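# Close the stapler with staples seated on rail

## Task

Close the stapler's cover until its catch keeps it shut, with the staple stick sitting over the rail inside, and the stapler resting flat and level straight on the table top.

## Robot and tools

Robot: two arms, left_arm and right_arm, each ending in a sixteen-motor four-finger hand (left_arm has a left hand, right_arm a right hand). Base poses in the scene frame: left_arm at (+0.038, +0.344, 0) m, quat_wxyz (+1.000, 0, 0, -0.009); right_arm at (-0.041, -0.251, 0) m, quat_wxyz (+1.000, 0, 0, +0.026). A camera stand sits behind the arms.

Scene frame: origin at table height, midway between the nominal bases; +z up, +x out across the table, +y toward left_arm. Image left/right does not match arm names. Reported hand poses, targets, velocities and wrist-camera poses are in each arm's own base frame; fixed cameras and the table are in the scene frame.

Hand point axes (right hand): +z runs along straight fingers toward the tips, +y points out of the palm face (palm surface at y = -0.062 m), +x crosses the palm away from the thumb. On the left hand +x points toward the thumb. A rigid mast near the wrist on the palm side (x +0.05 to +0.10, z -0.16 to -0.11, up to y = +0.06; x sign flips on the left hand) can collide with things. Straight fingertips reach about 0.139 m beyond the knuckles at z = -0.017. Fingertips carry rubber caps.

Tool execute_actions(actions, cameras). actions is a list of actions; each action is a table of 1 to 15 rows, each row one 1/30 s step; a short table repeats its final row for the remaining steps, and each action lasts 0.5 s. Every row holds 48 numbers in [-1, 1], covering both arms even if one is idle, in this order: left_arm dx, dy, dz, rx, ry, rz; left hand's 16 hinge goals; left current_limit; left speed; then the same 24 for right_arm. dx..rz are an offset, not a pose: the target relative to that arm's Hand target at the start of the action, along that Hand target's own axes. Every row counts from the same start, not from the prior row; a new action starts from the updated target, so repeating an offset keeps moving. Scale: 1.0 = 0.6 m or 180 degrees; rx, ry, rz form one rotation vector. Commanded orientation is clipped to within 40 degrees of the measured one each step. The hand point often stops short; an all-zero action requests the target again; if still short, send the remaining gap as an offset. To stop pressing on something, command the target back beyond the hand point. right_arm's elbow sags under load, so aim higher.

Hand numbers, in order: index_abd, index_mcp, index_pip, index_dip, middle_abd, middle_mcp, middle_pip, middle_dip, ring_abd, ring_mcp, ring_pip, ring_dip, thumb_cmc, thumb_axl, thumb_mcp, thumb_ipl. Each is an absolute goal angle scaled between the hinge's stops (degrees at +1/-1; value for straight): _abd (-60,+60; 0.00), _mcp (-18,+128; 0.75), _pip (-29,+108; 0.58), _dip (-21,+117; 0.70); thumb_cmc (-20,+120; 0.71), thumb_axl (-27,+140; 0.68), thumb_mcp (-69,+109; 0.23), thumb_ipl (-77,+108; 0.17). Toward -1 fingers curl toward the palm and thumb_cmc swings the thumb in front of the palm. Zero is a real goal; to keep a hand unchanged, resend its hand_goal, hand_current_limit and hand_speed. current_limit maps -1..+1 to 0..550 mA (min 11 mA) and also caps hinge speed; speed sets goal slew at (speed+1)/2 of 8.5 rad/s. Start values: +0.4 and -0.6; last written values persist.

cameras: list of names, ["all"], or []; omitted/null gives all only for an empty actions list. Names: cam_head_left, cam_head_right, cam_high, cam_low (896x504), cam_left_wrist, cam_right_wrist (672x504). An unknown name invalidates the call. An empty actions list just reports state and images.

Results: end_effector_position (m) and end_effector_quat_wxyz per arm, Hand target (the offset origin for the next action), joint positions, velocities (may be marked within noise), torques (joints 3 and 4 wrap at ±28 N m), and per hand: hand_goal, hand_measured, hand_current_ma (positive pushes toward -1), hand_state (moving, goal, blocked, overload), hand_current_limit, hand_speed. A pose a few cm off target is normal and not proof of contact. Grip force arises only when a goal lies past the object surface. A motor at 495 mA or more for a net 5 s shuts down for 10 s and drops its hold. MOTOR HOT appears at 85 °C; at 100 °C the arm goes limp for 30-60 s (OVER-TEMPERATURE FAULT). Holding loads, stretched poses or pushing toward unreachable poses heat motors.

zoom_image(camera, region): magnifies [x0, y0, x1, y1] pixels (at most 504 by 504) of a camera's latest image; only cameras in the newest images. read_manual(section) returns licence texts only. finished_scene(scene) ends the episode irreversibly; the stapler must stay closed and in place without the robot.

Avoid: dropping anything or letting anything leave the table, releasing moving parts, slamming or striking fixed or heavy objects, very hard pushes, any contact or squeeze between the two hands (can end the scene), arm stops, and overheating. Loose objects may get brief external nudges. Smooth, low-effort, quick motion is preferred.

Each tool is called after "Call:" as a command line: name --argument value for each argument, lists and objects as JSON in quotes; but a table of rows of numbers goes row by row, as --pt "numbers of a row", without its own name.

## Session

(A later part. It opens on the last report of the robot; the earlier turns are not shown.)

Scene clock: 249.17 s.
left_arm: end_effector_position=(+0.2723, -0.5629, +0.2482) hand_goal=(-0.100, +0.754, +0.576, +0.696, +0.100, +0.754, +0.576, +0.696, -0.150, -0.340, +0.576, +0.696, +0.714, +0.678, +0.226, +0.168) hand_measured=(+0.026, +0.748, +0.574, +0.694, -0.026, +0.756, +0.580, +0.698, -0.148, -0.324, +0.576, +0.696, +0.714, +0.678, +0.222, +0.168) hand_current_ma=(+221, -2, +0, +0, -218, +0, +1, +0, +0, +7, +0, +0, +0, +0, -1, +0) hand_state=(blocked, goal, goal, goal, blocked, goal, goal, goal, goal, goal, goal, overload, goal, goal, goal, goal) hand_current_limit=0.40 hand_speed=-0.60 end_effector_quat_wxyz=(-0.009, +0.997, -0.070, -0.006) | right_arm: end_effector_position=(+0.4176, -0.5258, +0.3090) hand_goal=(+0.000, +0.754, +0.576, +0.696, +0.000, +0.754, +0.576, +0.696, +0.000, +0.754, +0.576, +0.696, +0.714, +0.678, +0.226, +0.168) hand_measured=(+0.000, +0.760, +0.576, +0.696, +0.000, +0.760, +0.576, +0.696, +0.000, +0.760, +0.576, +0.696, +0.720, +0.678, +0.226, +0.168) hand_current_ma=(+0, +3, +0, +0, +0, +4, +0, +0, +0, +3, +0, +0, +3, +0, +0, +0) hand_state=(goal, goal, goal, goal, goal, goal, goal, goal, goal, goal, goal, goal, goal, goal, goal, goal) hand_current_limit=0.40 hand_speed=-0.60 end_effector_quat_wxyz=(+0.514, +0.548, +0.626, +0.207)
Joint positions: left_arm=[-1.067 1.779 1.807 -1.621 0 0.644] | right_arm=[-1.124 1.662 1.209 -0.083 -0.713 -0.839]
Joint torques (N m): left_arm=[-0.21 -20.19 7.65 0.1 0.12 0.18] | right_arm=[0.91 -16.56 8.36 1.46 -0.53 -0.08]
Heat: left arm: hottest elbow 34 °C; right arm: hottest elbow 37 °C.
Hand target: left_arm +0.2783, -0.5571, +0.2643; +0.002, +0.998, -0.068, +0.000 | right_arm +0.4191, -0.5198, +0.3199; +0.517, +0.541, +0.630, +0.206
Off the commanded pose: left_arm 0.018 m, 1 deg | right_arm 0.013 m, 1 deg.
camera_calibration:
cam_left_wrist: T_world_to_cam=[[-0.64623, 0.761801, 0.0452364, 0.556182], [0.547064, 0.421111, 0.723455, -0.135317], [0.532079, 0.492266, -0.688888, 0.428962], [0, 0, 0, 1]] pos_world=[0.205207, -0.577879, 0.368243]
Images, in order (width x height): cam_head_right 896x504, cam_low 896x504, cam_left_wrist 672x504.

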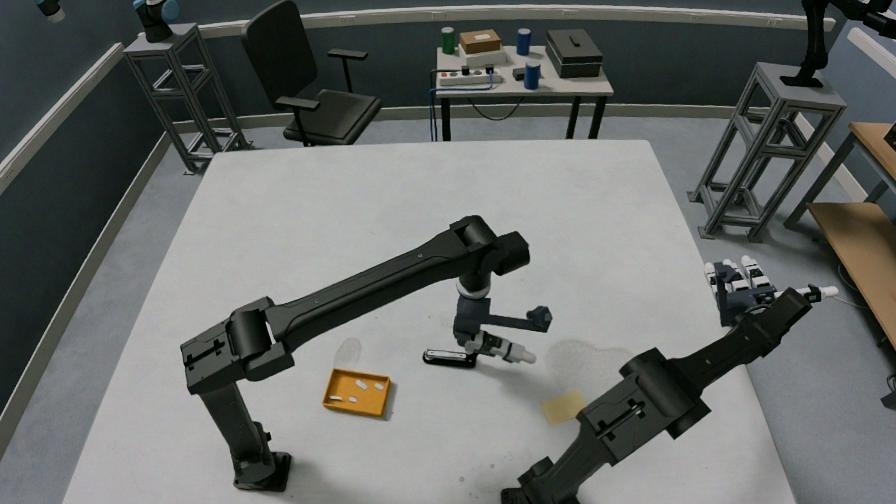

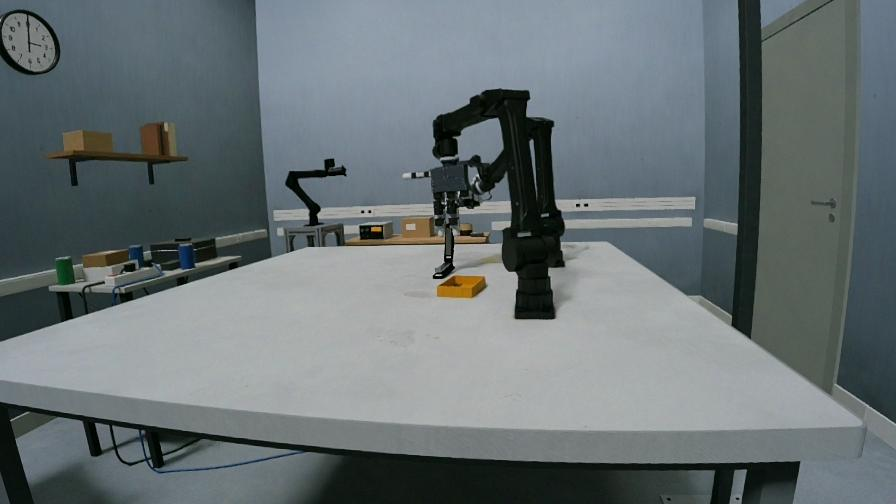

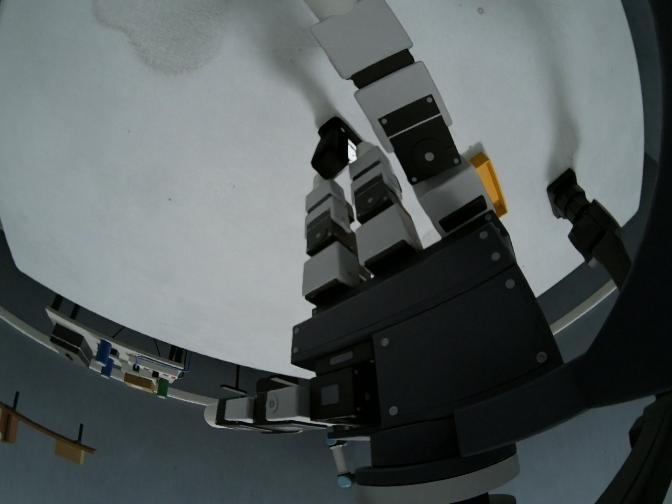

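Call:
execute_actions --actions '[[[0,-0.0217,0.0417,0,0,0,-0.1,0.754,0.576,0.696,0.1,0.754,0.576,0.696,-0.15,-0.34,0.576,0.696,0.714,0.678,0.226,0.168,0.4,-0.6,0,0,0,0,0,0,0,0.754,0.576,0.696,0,0.754,0.576,0.696,0,0.754,0.576,0.696,0.714,0.678,0.226,0.168,0.4,-0.6]],[[0,-0.02,0.0133,0,0,0,-0.1,0.754,0.576,0.696,0.1,0.754,0.576,0.696,-0.15,-0.34,0.576,0.696,0.714,0.678,0.226,0.168,0.4,-0.6,0,0,0,0,0,0,0,0.754,0.576,0.696,0,0.754,0.576,0.696,0,0.754,0.576,0.696,0.714,0.678,0.226,0.168,0.4,-0.6]]]' --cameras '["cam_left_wrist","cam_low","cam_head_right"]'

Call:
zoom_image --camera "cam_left_wrist" --region '[260, 80, 460, 230]'

Call:
zoom_image --camera "cam_low" --region '[410, 220, 490, 290]'

Call:
zoom_image --camera "cam_head_right" --region '[400, 320, 560, 400]'

Scene clock: 266.40 s.
left_arm: end_effector_position=(+0.2757, -0.5333, +0.2350) hand_goal=(-0.100, +0.754, +0.576, +0.696, +0.100, +0.754, +0.576, +0.696, -0.150, -0.340, +0.576, +0.696, +0.714, +0.678, +0.226, +0.168) hand_measured=(+0.026, +0.746, +0.574, +0.696, -0.026, +0.758, +0.578, +0.694, -0.148, -0.324, +0.576, +0.696, +0.714, +0.678, +0.222, +0.168) hand_current_ma=(+221, -2, +0, +0, -218, +1, +0, +0, +0, +7, +0, +0, +0, +0, -1, +0) hand_state=(blocked, goal, goal, goal, blocked, goal, goal, goal, goal, goal, goal, overload, goal, goal, goal, goal) hand_current_limit=0.40 hand_speed=-0.60 end_effector_quat_wxyz=(-0.002, +0.998, -0.068, -0.001) | right_arm: end_effector_position=(+0.4176, -0.5258, +0.3090) hand_goal=(+0.000, +0.754, +0.576, +0.696, +0.000, +0.754, +0.576, +0.696, +0.000, +0.754, +0.576, +0.696, +0.714, +0.678, +0.226, +0.168) hand_measured=(+0.000, +0.760, +0.576, +0.696, +0.000, +0.760, +0.576, +0.696, +0.000, +0.760, +0.576, +0.696, +0.720, +0.678, +0.226, +0.168) hand_current_ma=(+0, +3, +0, +0, +0, +4, +0, +0, +0, +3, +0, +0, +3, +0, +0, +0) hand_state=(goal, goal, goal, goal, goal, goal, goal, goal, goal, goal, goal, goal, goal, goal, goal, goal) hand_current_limit=0.40 hand_speed=-0.60 end_effector_quat_wxyz=(+0.514, +0.548, +0.626, +0.207)
Joint positions: left_arm=[-1.035 1.7 1.663 -1.537 -0.001 0.672] | right_arm=[-1.124 1.662 1.209 -0.083 -0.713 -0.839]
Joint torques (N m): left_arm=[-0.73 -16.85 6.71 0.95 0.16 0.2] | right_arm=[0.91 -16.56 8.38 1.43 -0.53 -0.09]
Heat: left arm: hottest elbow 34 °C; right arm: hottest elbow 37 °C.
Hand target: left_arm +0.2818, -0.5325, +0.2313; +0.002, +0.998, -0.067, +0.000 | right_arm +0.4191, -0.5198, +0.3199; +0.517, +0.541, +0.630, +0.206
Off the commanded pose: left_arm 0.007 m, 0 deg | right_arm 0.013 m, 1 deg.
camera_calibration:
cam_left_wrist: T_world_to_cam=[[-0.649786, 0.759627, 0.027297, 0.540419], [0.538667, 0.434845, 0.721629, -0.13002], [0.536298, 0.483609, -0.691742, 0.398465], [0, 0, 0, 1]] pos_world=[0.207498, -0.546679, 0.35471]
Images, in order (width x height): cam_head_right 896x504, cam_low 896x504, cam_left_wrist 672x504.

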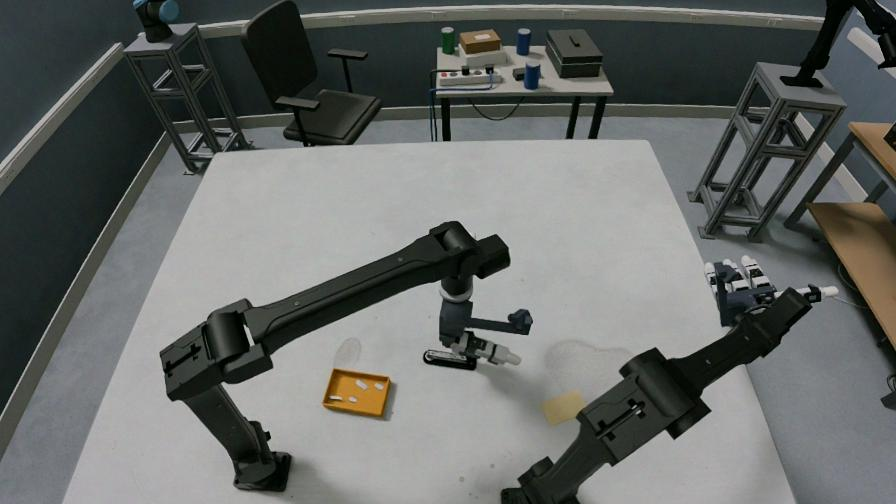

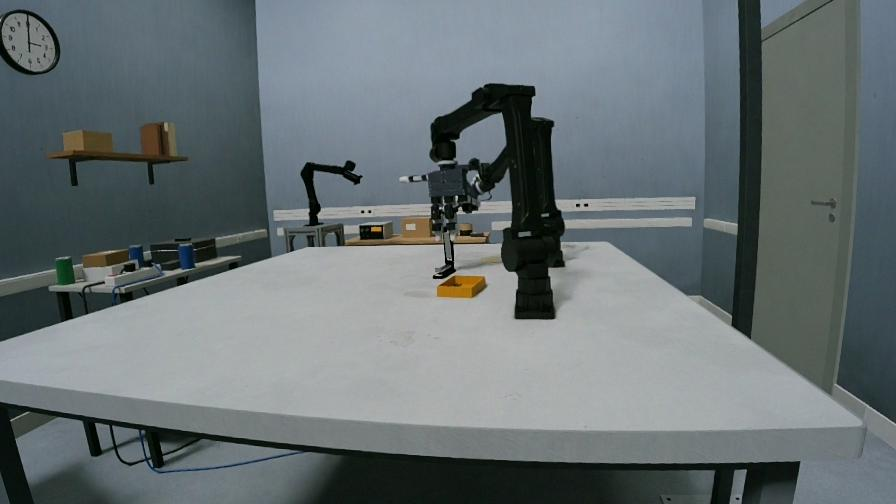

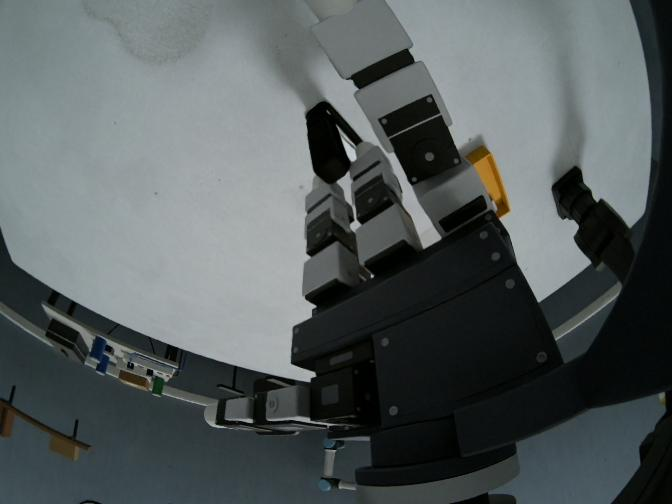

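Scaled by 2.520 from the camera's 672x504 image, which has a finer 960x720 frame.

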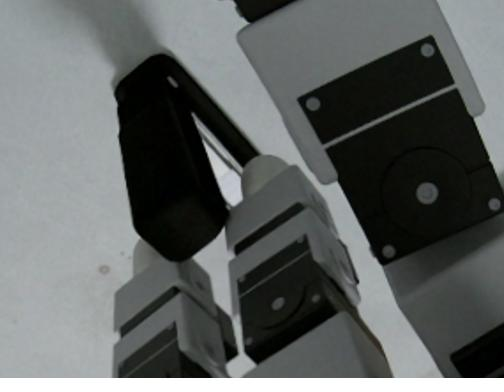

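Scaled by 6.300 from the camera's 896x504 image, which has a finer 1280x720 frame.

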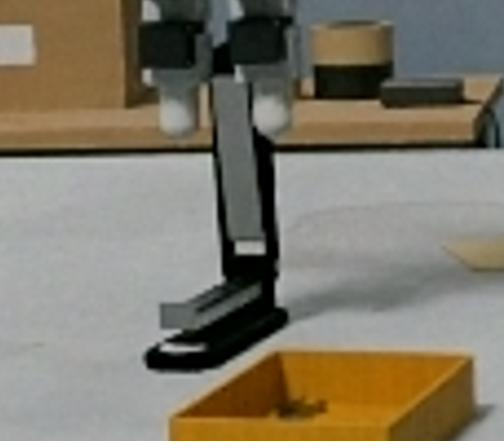

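Scaled by 3.150 from the camera's 896x504 image, which has a finer 1280x720 frame.

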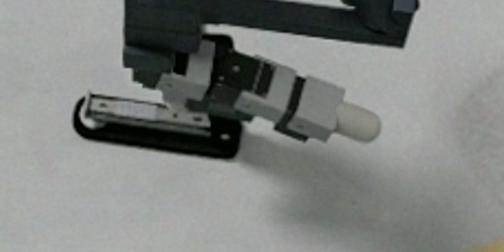

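Call:
execute_actions --actions '[[[0,-0.0302,0.0133,0,0,0,-0.1,0.754,0.576,0.696,0.1,0.754,0.576,0.696,-0.15,-0.34,0.576,0.696,0.714,0.678,0.226,0.168,0.4,-0.6,0,0,0,0,0,0,0,0.754,0.576,0.696,0,0.754,0.576,0.696,0,0.754,0.576,0.696,0.714,0.678,0.226,0.168,0.4,-0.6]],[[0,-0.0328,0.0252,0,0,0,-0.1,0.754,0.576,0.696,0.1,0.754,0.576,0.696,-0.15,-0.34,0.576,0.696,0.714,0.678,0.226,0.168,0.4,-0.6,0,0,0,0,0,0,0,0.754,0.576,0.696,0,0.754,0.576,0.696,0,0.754,0.576,0.696,0.714,0.678,0.226,0.168,0.4,-0.6]],[[0,-0.0252,0.0328,0,0,0,-0.1,0.754,0.576,0.696,0.1,0.754,0.576,0.696,-0.15,-0.34,0.576,0.696,0.714,0.678,0.226,0.168,0.4,-0.6,0,0,0,0,0,0,0,0.754,0.576,0.696,0,0.754,0.576,0.696,0,0.754,0.576,0.696,0.714,0.678,0.226,0.168,0.4,-0.6]]]' --cameras '["cam_left_wrist","cam_low","cam_head_right"]'

Call:
zoom_image --camera "cam_left_wrist" --region '[260, 80, 460, 230]'

Call:
zoom_image --camera "cam_low" --region '[410, 220, 490, 290]'

Call:
zoom_image --camera "cam_head_right" --region '[400, 320, 560, 400]'

Scene clock: 279.53 s.
left_arm: end_effector_position=(+0.2814, -0.4791, +0.1806) hand_goal=(-0.100, +0.754, +0.576, +0.696, +0.100, +0.754, +0.576, +0.696, -0.150, -0.340, +0.576, +0.696, +0.714, +0.678, +0.226, +0.168) hand_measured=(-0.092, +0.756, +0.574, +0.694, +0.092, +0.756, +0.574, +0.694, -0.148, -0.324, +0.576, +0.696, +0.714, +0.678, +0.222, +0.168) hand_current_ma=(+1, +0, +0, +0, -1, +0, +0, +0, +0, +7, +0, +0, +0, +0, -1, +0) hand_state=(goal, goal, goal, goal, goal, goal, goal, goal, goal, goal, goal, overload, goal, goal, goal, goal) hand_current_limit=0.40 hand_speed=-0.60 end_effector_quat_wxyz=(-0.011, +0.998, -0.068, -0.008) | right_arm: end_effector_position=(+0.4176, -0.5258, +0.3090) hand_goal=(+0.000, +0.754, +0.576, +0.696, +0.000, +0.754, +0.576, +0.696, +0.000, +0.754, +0.576, +0.696, +0.714, +0.678, +0.226, +0.168) hand_measured=(+0.000, +0.760, +0.576, +0.696, +0.000, +0.760, +0.576, +0.696, +0.000, +0.760, +0.576, +0.696, +0.720, +0.678, +0.226, +0.168) hand_current_ma=(+0, +3, +0, +0, +0, +4, +0, +0, +0, +3, +0, +0, +3, +0, +0, +0) hand_state=(goal, goal, goal, goal, goal, goal, goal, goal, goal, goal, goal, goal, goal, goal, goal, goal) hand_current_limit=0.40 hand_speed=-0.60 end_effector_quat_wxyz=(+0.514, +0.548, +0.626, +0.207)
Joint positions: left_arm=[-0.966 1.619 1.421 -1.398 -0.001 0.74] | right_arm=[-1.124 1.662 1.209 -0.083 -0.713 -0.839]
Joint torques (N m): left_arm=[-0.5 -16.03 7.5 0.83 0.2 0.2] | right_arm=[0.91 -16.62 8.36 1.44 -0.53 -0.08]
Heat: left arm: hottest elbow 33 °C; right arm: hottest elbow 37 °C.
Hand target: left_arm +0.2889, -0.4801, +0.1882; +0.002, +0.998, -0.067, +0.000 | right_arm +0.4191, -0.5198, +0.3199; +0.517, +0.541, +0.630, +0.206
Off the commanded pose: left_arm 0.011 m, 2 deg | right_arm 0.013 m, 1 deg.
camera_calibration:
cam_left_wrist: T_world_to_cam=[[-0.649301, 0.758959, 0.0488834, 0.500013], [0.547311, 0.421669, 0.722942, -0.126328], [0.528071, 0.496162, -0.689177, 0.33934], [0, 0, 0, 1]] pos_world=[0.214604, -0.494588, 0.300751]
Images, in order (width x height): cam_head_right 896x504, cam_low 896x504, cam_left_wrist 672x504.

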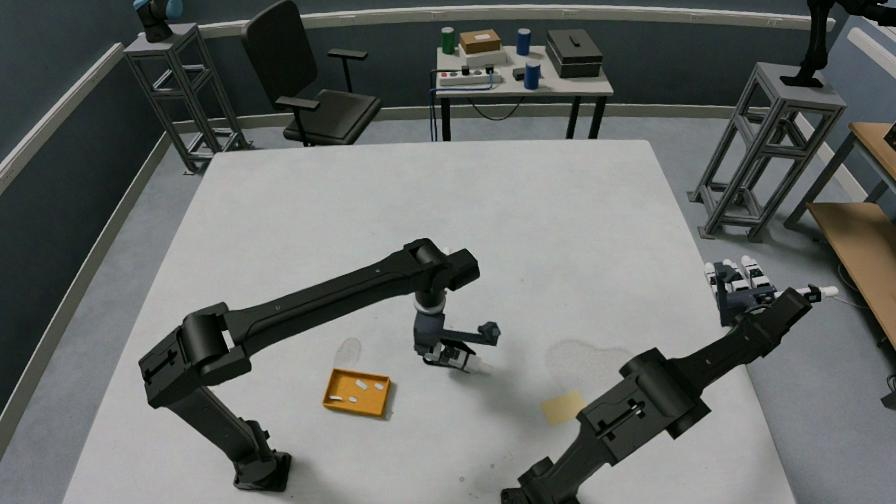

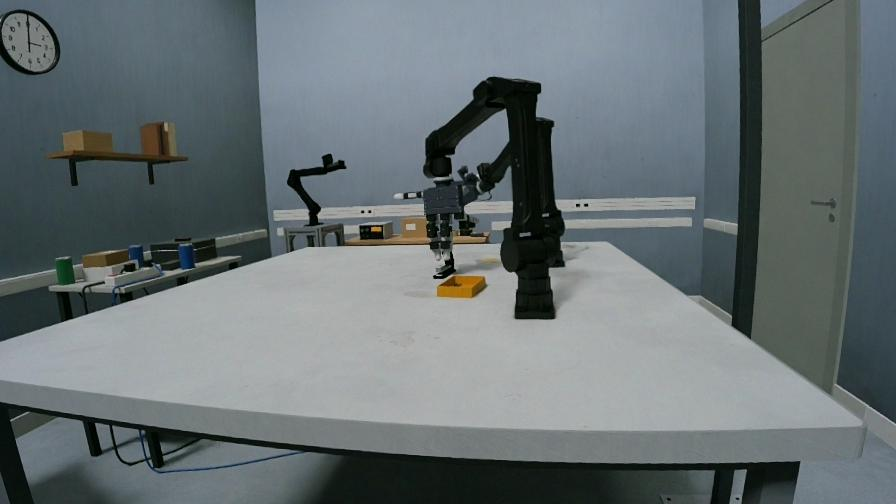

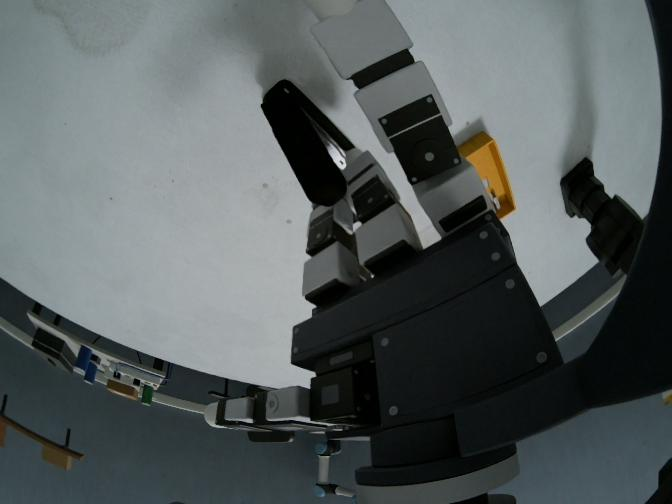

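Scaled by 2.520 from the camera's 672x504 image, which has a finer 960x720 frame.

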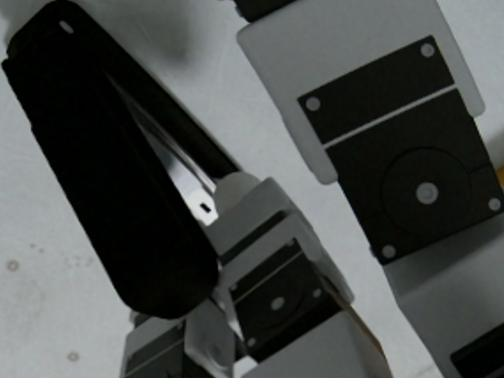

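Scaled by 6.300 from the camera's 896x504 image, which has a finer 1280x720 frame.

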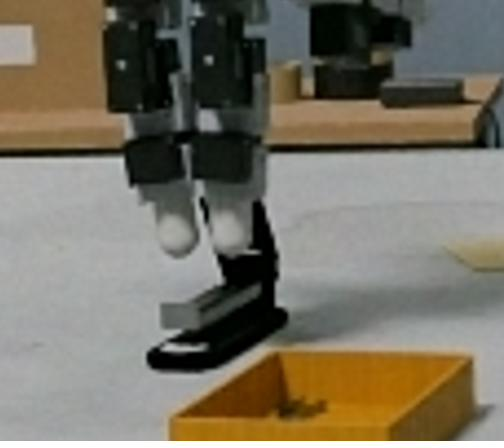

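Scaled by 3.150 from the camera's 896x504 image, which has a finer 1280x720 frame.

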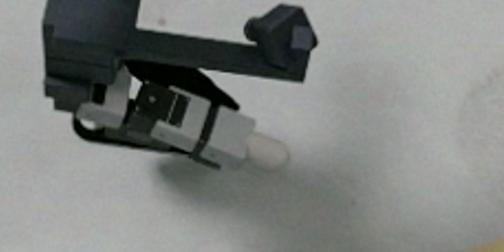

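Call:
execute_actions --actions '[[[0,-0.02,-0.02,0,0,0,-0.1,0.754,0.576,0.696,0.1,0.754,0.576,0.696,-0.15,-0.34,0.576,0.696,0.714,0.678,0.226,0.168,0.4,-0.6,0,0,0,0,0,0,0,0.754,0.576,0.696,0,0.754,0.576,0.696,0,0.754,0.576,0.696,0.714,0.678,0.226,0.168,0.4,-0.6]],[[0,0,-0.067,0,0,0,-0.1,0.754,0.576,0.696,0.1,0.754,0.576,0.696,-0.15,-0.34,0.576,0.696,0.714,0.678,0.226,0.168,0.4,-0.6,0,0,0,0,0,0,0,0.754,0.576,0.696,0,0.754,0.576,0.696,0,0.754,0.576,0.696,0.714,0.678,0.226,0.168,0.4,-0.6]],[[0,0,-0.067,0,0,0,0.15,0.754,0.576,0.696,0.0,0.754,0.576,0.696,-0.15,-0.34,0.576,0.696,0.714,0.678,0.226,0.168,0.4,-0.6,0,0,0,0,0,0,0,0.754,0.576,0.696,0,0.754,0.576,0.696,0,0.754,0.576,0.696,0.714,0.678,0.226,0.168,0.4,-0.6]]]' --cameras '["cam_left_wrist","cam_low","cam_head_right"]'

Call:
zoom_image --camera "cam_left_wrist" --region '[200, 30, 440, 230]'

Call:
zoom_image --camera "cam_low" --region '[410, 220, 490, 290]'

Call:
zoom_image --camera "cam_head_right" --region '[400, 320, 560, 400]'

Scene clock: 299.90 s.
left_arm: end_effector_position=(+0.2811, -0.4650, +0.2624) hand_goal=(+0.150, +0.754, +0.576, +0.696, +0.000, +0.754, +0.576, +0.696, -0.150, -0.340, +0.576, +0.696, +0.714, +0.678, +0.226, +0.168) hand_measured=(+0.146, +0.754, +0.578, +0.696, +0.004, +0.754, +0.574, +0.694, -0.148, -0.324, +0.576, +0.696, +0.714, +0.678, +0.222, +0.168) hand_current_ma=(+0, +0, +0, +0, +0, +0, +0, +0, +0, +7, +0, +0, +0, +0, -1, +0) hand_state=(goal, goal, goal, goal, goal, goal, goal, goal, goal, goal, goal, overload, goal, goal, goal, goal) hand_current_limit=0.40 hand_speed=-0.60 end_effector_quat_wxyz=(-0.011, +0.998, -0.069, -0.009) | right_arm: end_effector_position=(+0.4176, -0.5258, +0.3090) hand_goal=(+0.000, +0.754, +0.576, +0.696, +0.000, +0.754, +0.576, +0.696, +0.000, +0.754, +0.576, +0.696, +0.714, +0.678, +0.226, +0.168) hand_measured=(+0.000, +0.760, +0.576, +0.696, +0.000, +0.760, +0.576, +0.696, +0.000, +0.760, +0.576, +0.696, +0.720, +0.678, +0.226, +0.168) hand_current_ma=(+0, +3, +0, +0, +0, +4, +0, +0, +0, +3, +0, +0, +3, +0, +0, +0) hand_state=(goal, goal, goal, goal, goal, goal, goal, goal, goal, goal, goal, goal, goal, goal, goal, goal) hand_current_limit=0.40 hand_speed=-0.60 end_effector_quat_wxyz=(+0.514, +0.548, +0.626, +0.207)
Joint positions: left_arm=[-0.949 1.57 1.577 -1.606 0 0.76] | right_arm=[-1.124 1.662 1.209 -0.083 -0.713 -0.839]
Joint torques (N m): left_arm=[-0.38 -14.68 10.28 -0.18 0.17 0.16] | right_arm=[0.91 -16.62 8.38 1.44 -0.53 -0.09]
Heat: left arm: hottest elbow 33 °C; right arm: hottest elbow 37 °C.
Hand target: left_arm +0.2906, -0.4680, +0.2807; +0.002, +0.998, -0.067, +0.000 | right_arm +0.4191, -0.5198, +0.3199; +0.517, +0.541, +0.630, +0.206
Off the commanded pose: left_arm 0.021 m, 2 deg | right_arm 0.013 m, 1 deg.
camera_calibration:
cam_left_wrist: T_world_to_cam=[[-0.64745, 0.760406, 0.0509033, 0.484833], [0.550056, 0.420027, 0.721814, -0.192437], [0.527491, 0.495338, -0.690212, 0.388912], [0, 0, 0, 1]] pos_world=[0.214608, -0.480484, 0.382656]
Images, in order (width x height): cam_head_right 896x504, cam_low 896x504, cam_left_wrist 672x504.

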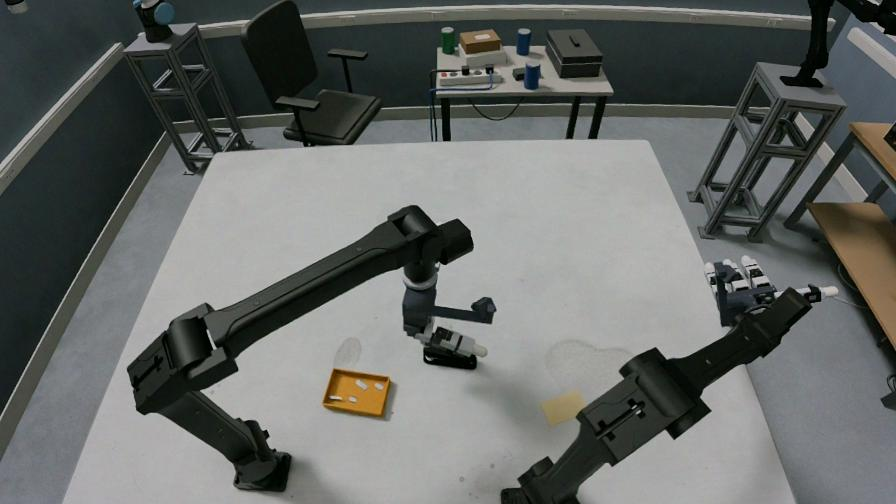

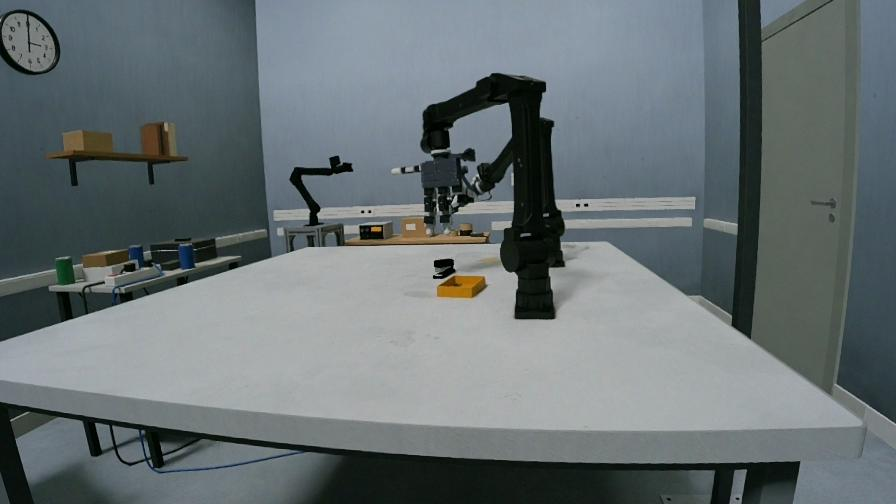

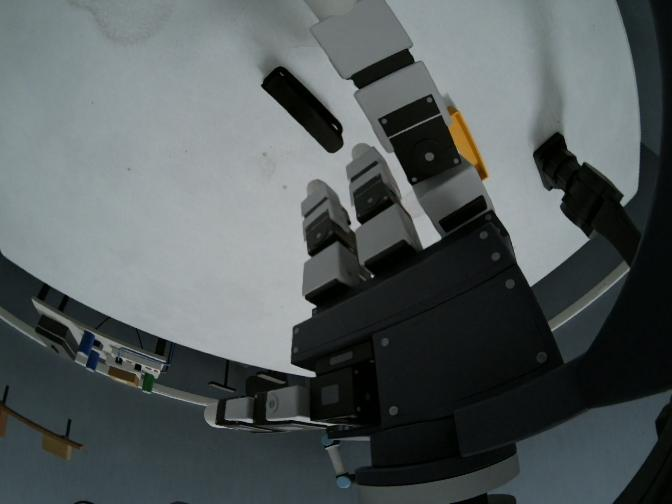

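Scaled by 2.100 from the camera's 672x504 image, which has a finer 960x720 frame.

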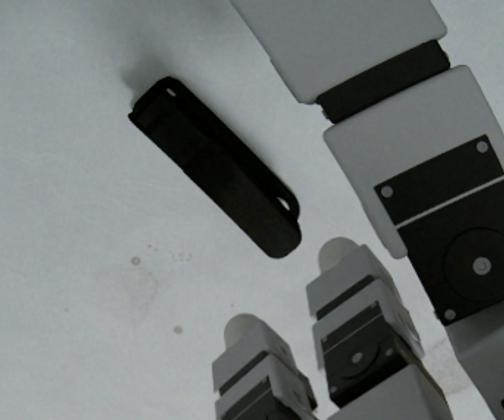

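Scaled by 6.300 from the camera's 896x504 image, which has a finer 1280x720 frame.

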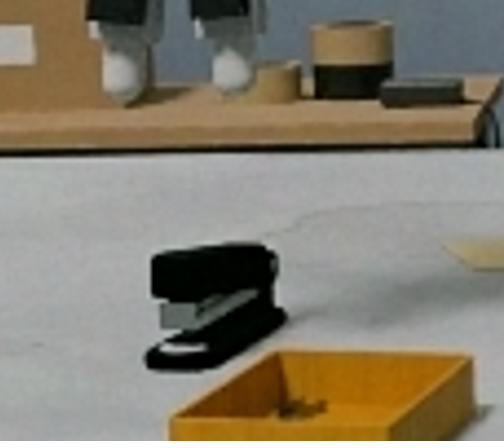

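Scaled by 3.150 from the camera's 896x504 image, which has a finer 1280x720 frame.

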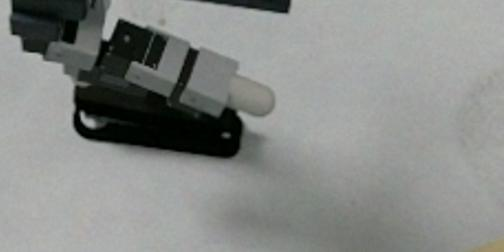

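Call:
zoom_image --camera "cam_low" --region '[425, 250, 465, 285]'

Call:
zoom_image --camera "cam_left_wrist" --region '[240, 50, 370, 170]'

Scaled by 12.600 from the camera's 896x504 image, which has a finer 1280x720 frame.

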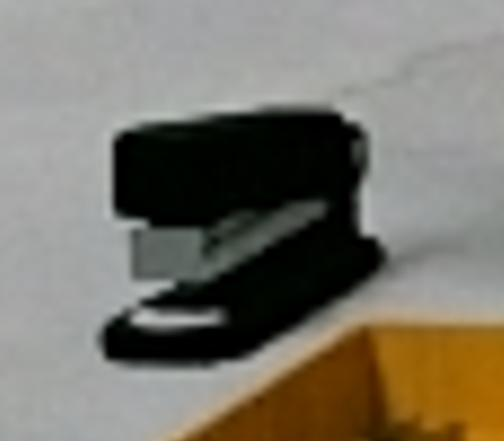

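Scaled by 3.877 from the camera's 672x504 image, which has a finer 960x720 frame.

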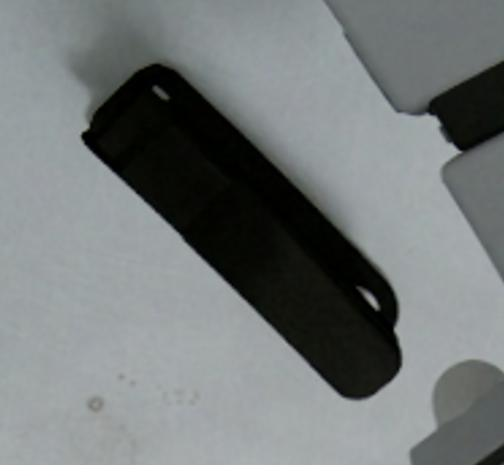

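Call:
execute_actions --actions '[[[0.0305,0.0017,0.078,0,0,0,0.15,0.754,0.576,0.696,0.0,0.754,0.576,0.696,-0.15,-0.34,0.576,0.696,0.714,0.678,0.226,0.168,0.4,-0.6,0,0,0,0,0,0,0,0.754,0.576,0.696,0,0.754,0.576,0.696,0,0.754,0.576,0.696,0.714,0.678,0.226,0.168,0.4,-0.6]],[[0.0305,0.0017,0.078,0,0,0,0.15,0.754,0.576,0.696,0.0,0.754,0.576,0.696,-0.15,-0.34,0.576,0.696,0.714,0.678,0.226,0.168,0.4,-0.6,0,0,0,0,0,0,0,0.754,0.576,0.696,0,0.754,0.576,0.696,0,0.754,0.576,0.696,0.714,0.678,0.226,0.168,0.4,-0.6]]]' --cameras '["cam_left_wrist","cam_low","cam_head_right"]'

Call:
zoom_image --camera "cam_left_wrist" --region '[240, 50, 440, 200]'

Call:
zoom_image --camera "cam_low" --region '[410, 220, 490, 290]'

Scene clock: 323.80 s.
left_arm: end_effector_position=(+0.3171, -0.4740, +0.1860) hand_goal=(+0.150, +0.754, +0.576, +0.696, +0.000, +0.754, +0.576, +0.696, -0.150, -0.340, +0.576, +0.696, +0.714, +0.678, +0.226, +0.168) hand_measured=(+0.146, +0.754, +0.578, +0.696, -0.004, +0.754, +0.576, +0.694, -0.148, -0.324, +0.576, +0.696, +0.714, +0.678, +0.222, +0.168) hand_current_ma=(+0, +0, +0, +0, +0, +0, +0, +0, +0, +7, +0, +0, +0, +0, -1, +0) hand_state=(goal, goal, goal, goal, goal, goal, goal, goal, goal, goal, goal, overload, goal, goal, goal, goal) hand_current_limit=0.40 hand_speed=-0.60 end_effector_quat_wxyz=(-0.004, +0.998, -0.069, -0.005) | right_arm: end_effector_position=(+0.4176, -0.5258, +0.3090) hand_goal=(+0.000, +0.754, +0.576, +0.696, +0.000, +0.754, +0.576, +0.696, +0.000, +0.754, +0.576, +0.696, +0.714, +0.678, +0.226, +0.168) hand_measured=(+0.000, +0.760, +0.576, +0.696, +0.000, +0.760, +0.576, +0.696, +0.000, +0.760, +0.576, +0.696, +0.720, +0.678, +0.226, +0.168) hand_current_ma=(+0, +3, +0, +0, +0, +4, +0, +0, +0, +3, +0, +0, +3, +0, +0, +0) hand_state=(goal, goal, goal, goal, goal, goal, goal, goal, goal, goal, goal, goal, goal, goal, goal, goal) hand_current_limit=0.40 hand_speed=-0.60 end_effector_quat_wxyz=(+0.514, +0.548, +0.626, +0.207)
Joint positions: left_arm=[-0.899 1.653 1.474 -1.405 0.001 0.809] | right_arm=[-1.124 1.662 1.209 -0.083 -0.713 -0.839]
Joint torques (N m): left_arm=[-0.56 -16.03 7.84 0.77 0.13 0.18] | right_arm=[0.91 -16.62 8.38 1.44 -0.53 -0.08]
Heat: left arm: hottest elbow 35 °C; right arm: hottest elbow 37 °C.
Hand target: left_arm +0.3265, -0.4753, +0.1871; +0.002, +0.998, -0.067, +0.000 | right_arm +0.4191, -0.5198, +0.3199; +0.517, +0.541, +0.630, +0.206
Off the commanded pose: left_arm 0.009 m, 1 deg | right_arm 0.013 m, 1 deg.
camera_calibration:
cam_left_wrist: T_world_to_cam=[[-0.647827, 0.760925, 0.0362322, 0.52198], [0.545019, 0.429731, 0.71992, -0.146808], [0.532236, 0.486131, -0.69311, 0.31633], [0, 0, 0, 1]] pos_world=[0.249804, -0.487877, 0.306029]
Images, in order (width x height): cam_head_right 896x504, cam_low 896x504, cam_left_wrist 672x504.

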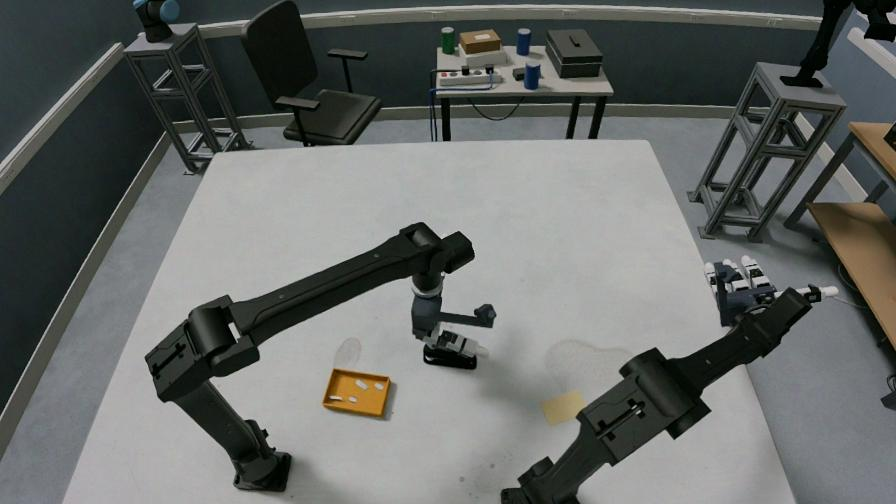

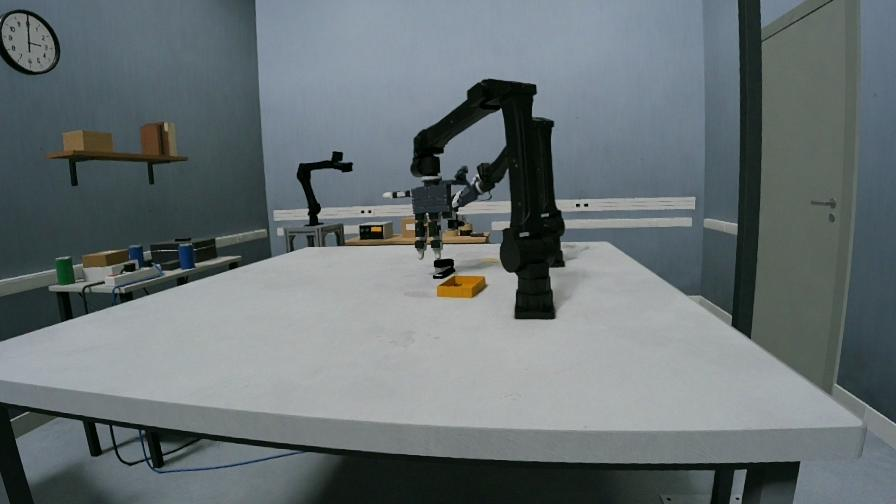

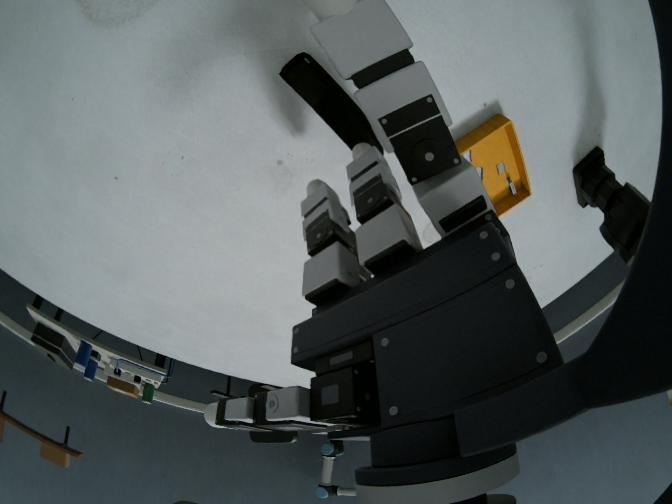

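Scaled by 2.520 from the camera's 672x504 image, which has a finer 960x720 frame.

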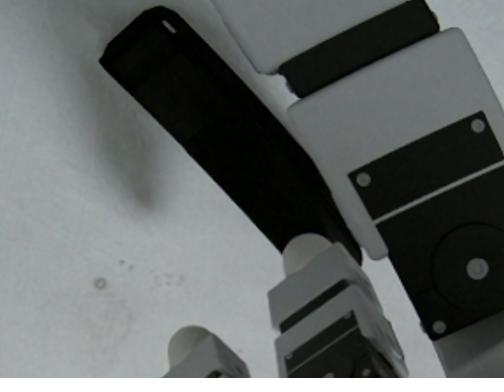

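Scaled by 6.300 from the camera's 896x504 image, which has a finer 1280x720 frame.

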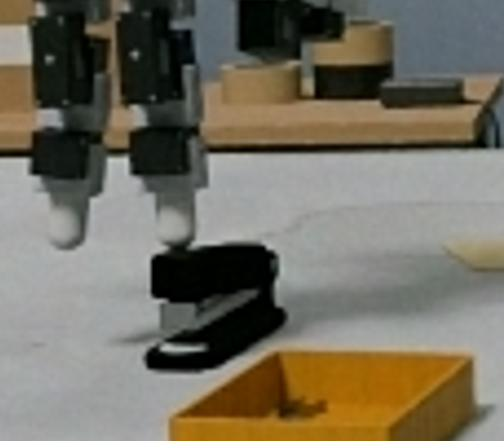

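Call:
execute_actions --actions '[[[0,0,0.0167,0,0,0,0.15,0.754,0.576,0.696,0.0,0.754,0.576,0.696,-0.15,-0.34,0.576,0.696,0.714,0.678,0.226,0.168,0.7,-0.6,0,0,0,0,0,0,0,0.754,0.576,0.696,0,0.754,0.576,0.696,0,0.754,0.576,0.696,0.714,0.678,0.226,0.168,0.4,-0.6]],[[0,0,0.0167,0,0,0,0.15,0.754,0.576,0.696,0.0,0.754,0.576,0.696,-0.15,-0.34,0.576,0.696,0.714,0.678,0.226,0.168,0.7,-0.6,0,0,0,0,0,0,0,0.754,0.576,0.696,0,0.754,0.576,0.696,0,0.754,0.576,0.696,0.714,0.678,0.226,0.168,0.4,-0.6]],[[0,0,0.0167,0,0,0,0.15,0.754,0.576,0.696,0.0,0.754,0.576,0.696,-0.15,-0.34,0.576,0.696,0.714,0.678,0.226,0.168,0.7,-0.6,0,0,0,0,0,0,0,0.754,0.576,0.696,0,0.754,0.576,0.696,0,0.754,0.576,0.696,0.714,0.678,0.226,0.168,0.4,-0.6]]]' --cameras '["cam_left_wrist","cam_low"]'

Call:
zoom_image --camera "cam_left_wrist" --region '[240, 50, 440, 200]'

Call:
zoom_image --camera "cam_low" --region '[410, 220, 490, 290]'

Scene clock: 332.03 s.
left_arm: end_effector_position=(+0.3193, -0.4778, +0.1875) hand_goal=(+0.150, +0.754, +0.576, +0.696, +0.000, +0.754, +0.576, +0.696, -0.150, -0.340, +0.576, +0.696, +0.714, +0.678, +0.226, +0.168) hand_measured=(+0.146, +0.754, +0.578, +0.696, -0.044, +0.788, +0.598, +0.710, -0.148, -0.324, +0.576, +0.696, +0.714, +0.678, +0.222, +0.168) hand_current_ma=(+0, +0, +0, +0, -32, +30, +11, +5, +0, +7, +0, +0, +0, +0, -1, +0) hand_state=(goal, goal, goal, goal, blocked, blocked, blocked, goal, goal, goal, goal, overload, goal, goal, goal, goal) hand_current_limit=0.70 hand_speed=-0.60 end_effector_quat_wxyz=(+0.014, +0.997, -0.069, +0.010) | right_arm: end_effector_position=(+0.4176, -0.5258, +0.3090) hand_goal=(+0.000, +0.754, +0.576, +0.696, +0.000, +0.754, +0.576, +0.696, +0.000, +0.754, +0.576, +0.696, +0.714, +0.678, +0.226, +0.168) hand_measured=(+0.000, +0.760, +0.576, +0.696, +0.000, +0.760, +0.576, +0.696, +0.000, +0.760, +0.576, +0.696, +0.720, +0.678, +0.226, +0.168) hand_current_ma=(+0, +3, +0, +0, +0, +4, +0, +0, +0, +3, +0, +0, +3, +0, +0, +0) hand_state=(goal, goal, goal, goal, goal, goal, goal, goal, goal, goal, goal, goal, goal, goal, goal, goal) hand_current_limit=0.40 hand_speed=-0.60 end_effector_quat_wxyz=(+0.514, +0.548, +0.626, +0.207)
Joint positions: left_arm=[-0.899 1.636 1.447 -1.348 0.004 0.81] | right_arm=[-1.124 1.662 1.209 -0.083 -0.713 -0.839]
Joint torques (N m): left_arm=[-0.44 -12.51 5.41 1.61 0.03 0.15] | right_arm=[0.85 -16.62 8.38 1.44 -0.53 -0.09]
Heat: left arm: hottest elbow 34 °C; right arm: hottest elbow 37 °C.
Hand target: left_arm +0.3264, -0.4753, +0.1569; +0.002, +0.998, -0.068, +0.000 | right_arm +0.4191, -0.5198, +0.3199; +0.517, +0.541, +0.630, +0.206
Off the commanded pose: left_arm 0.032 m, 2 deg | right_arm 0.013 m, 1 deg.
camera_calibration:
cam_left_wrist: T_world_to_cam=[[-0.647262, 0.7622, -0.01018, 0.535385], [0.52645, 0.456641, 0.717167, -0.12812], [0.551273, 0.458836, -0.696827, 0.299652], [0, 0, 0, 1]] pos_world=[0.248793, -0.487056, 0.306139]
Images, in order (width x height): cam_low 896x504, cam_left_wrist 672x504.

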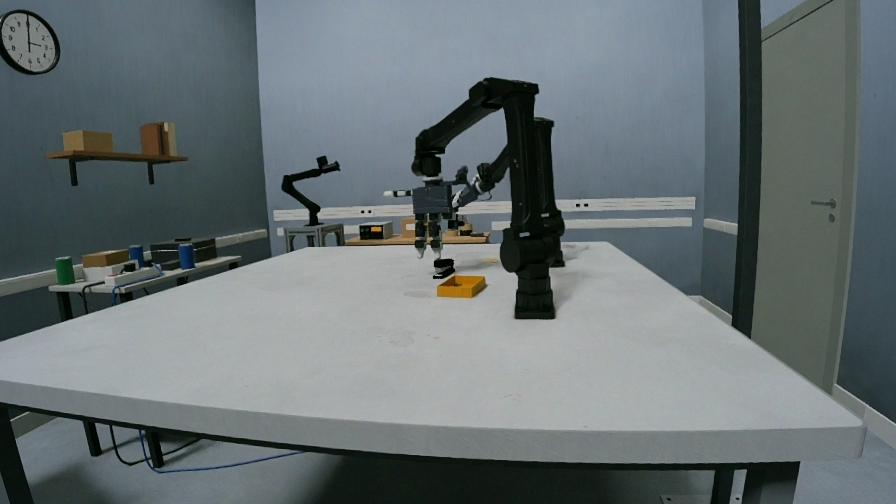

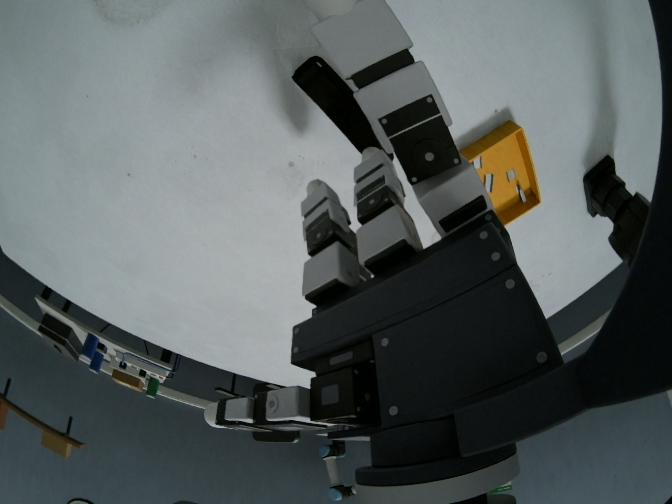

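Scaled by 2.520 from the camera's 672x504 image, which has a finer 960x720 frame.

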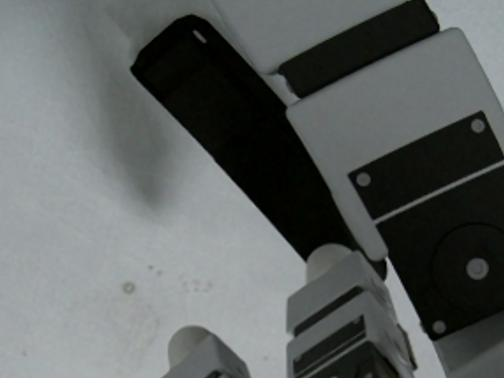

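Scaled by 6.300 from the camera's 896x504 image, which has a finer 1280x720 frame.

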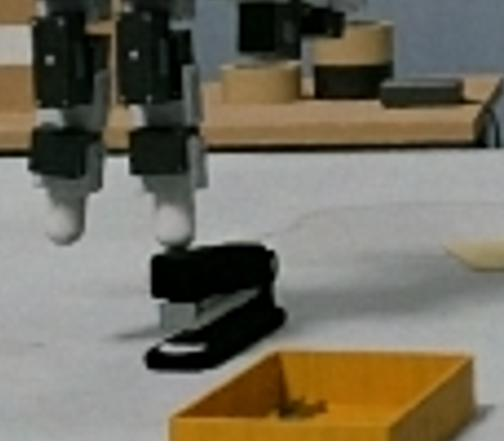

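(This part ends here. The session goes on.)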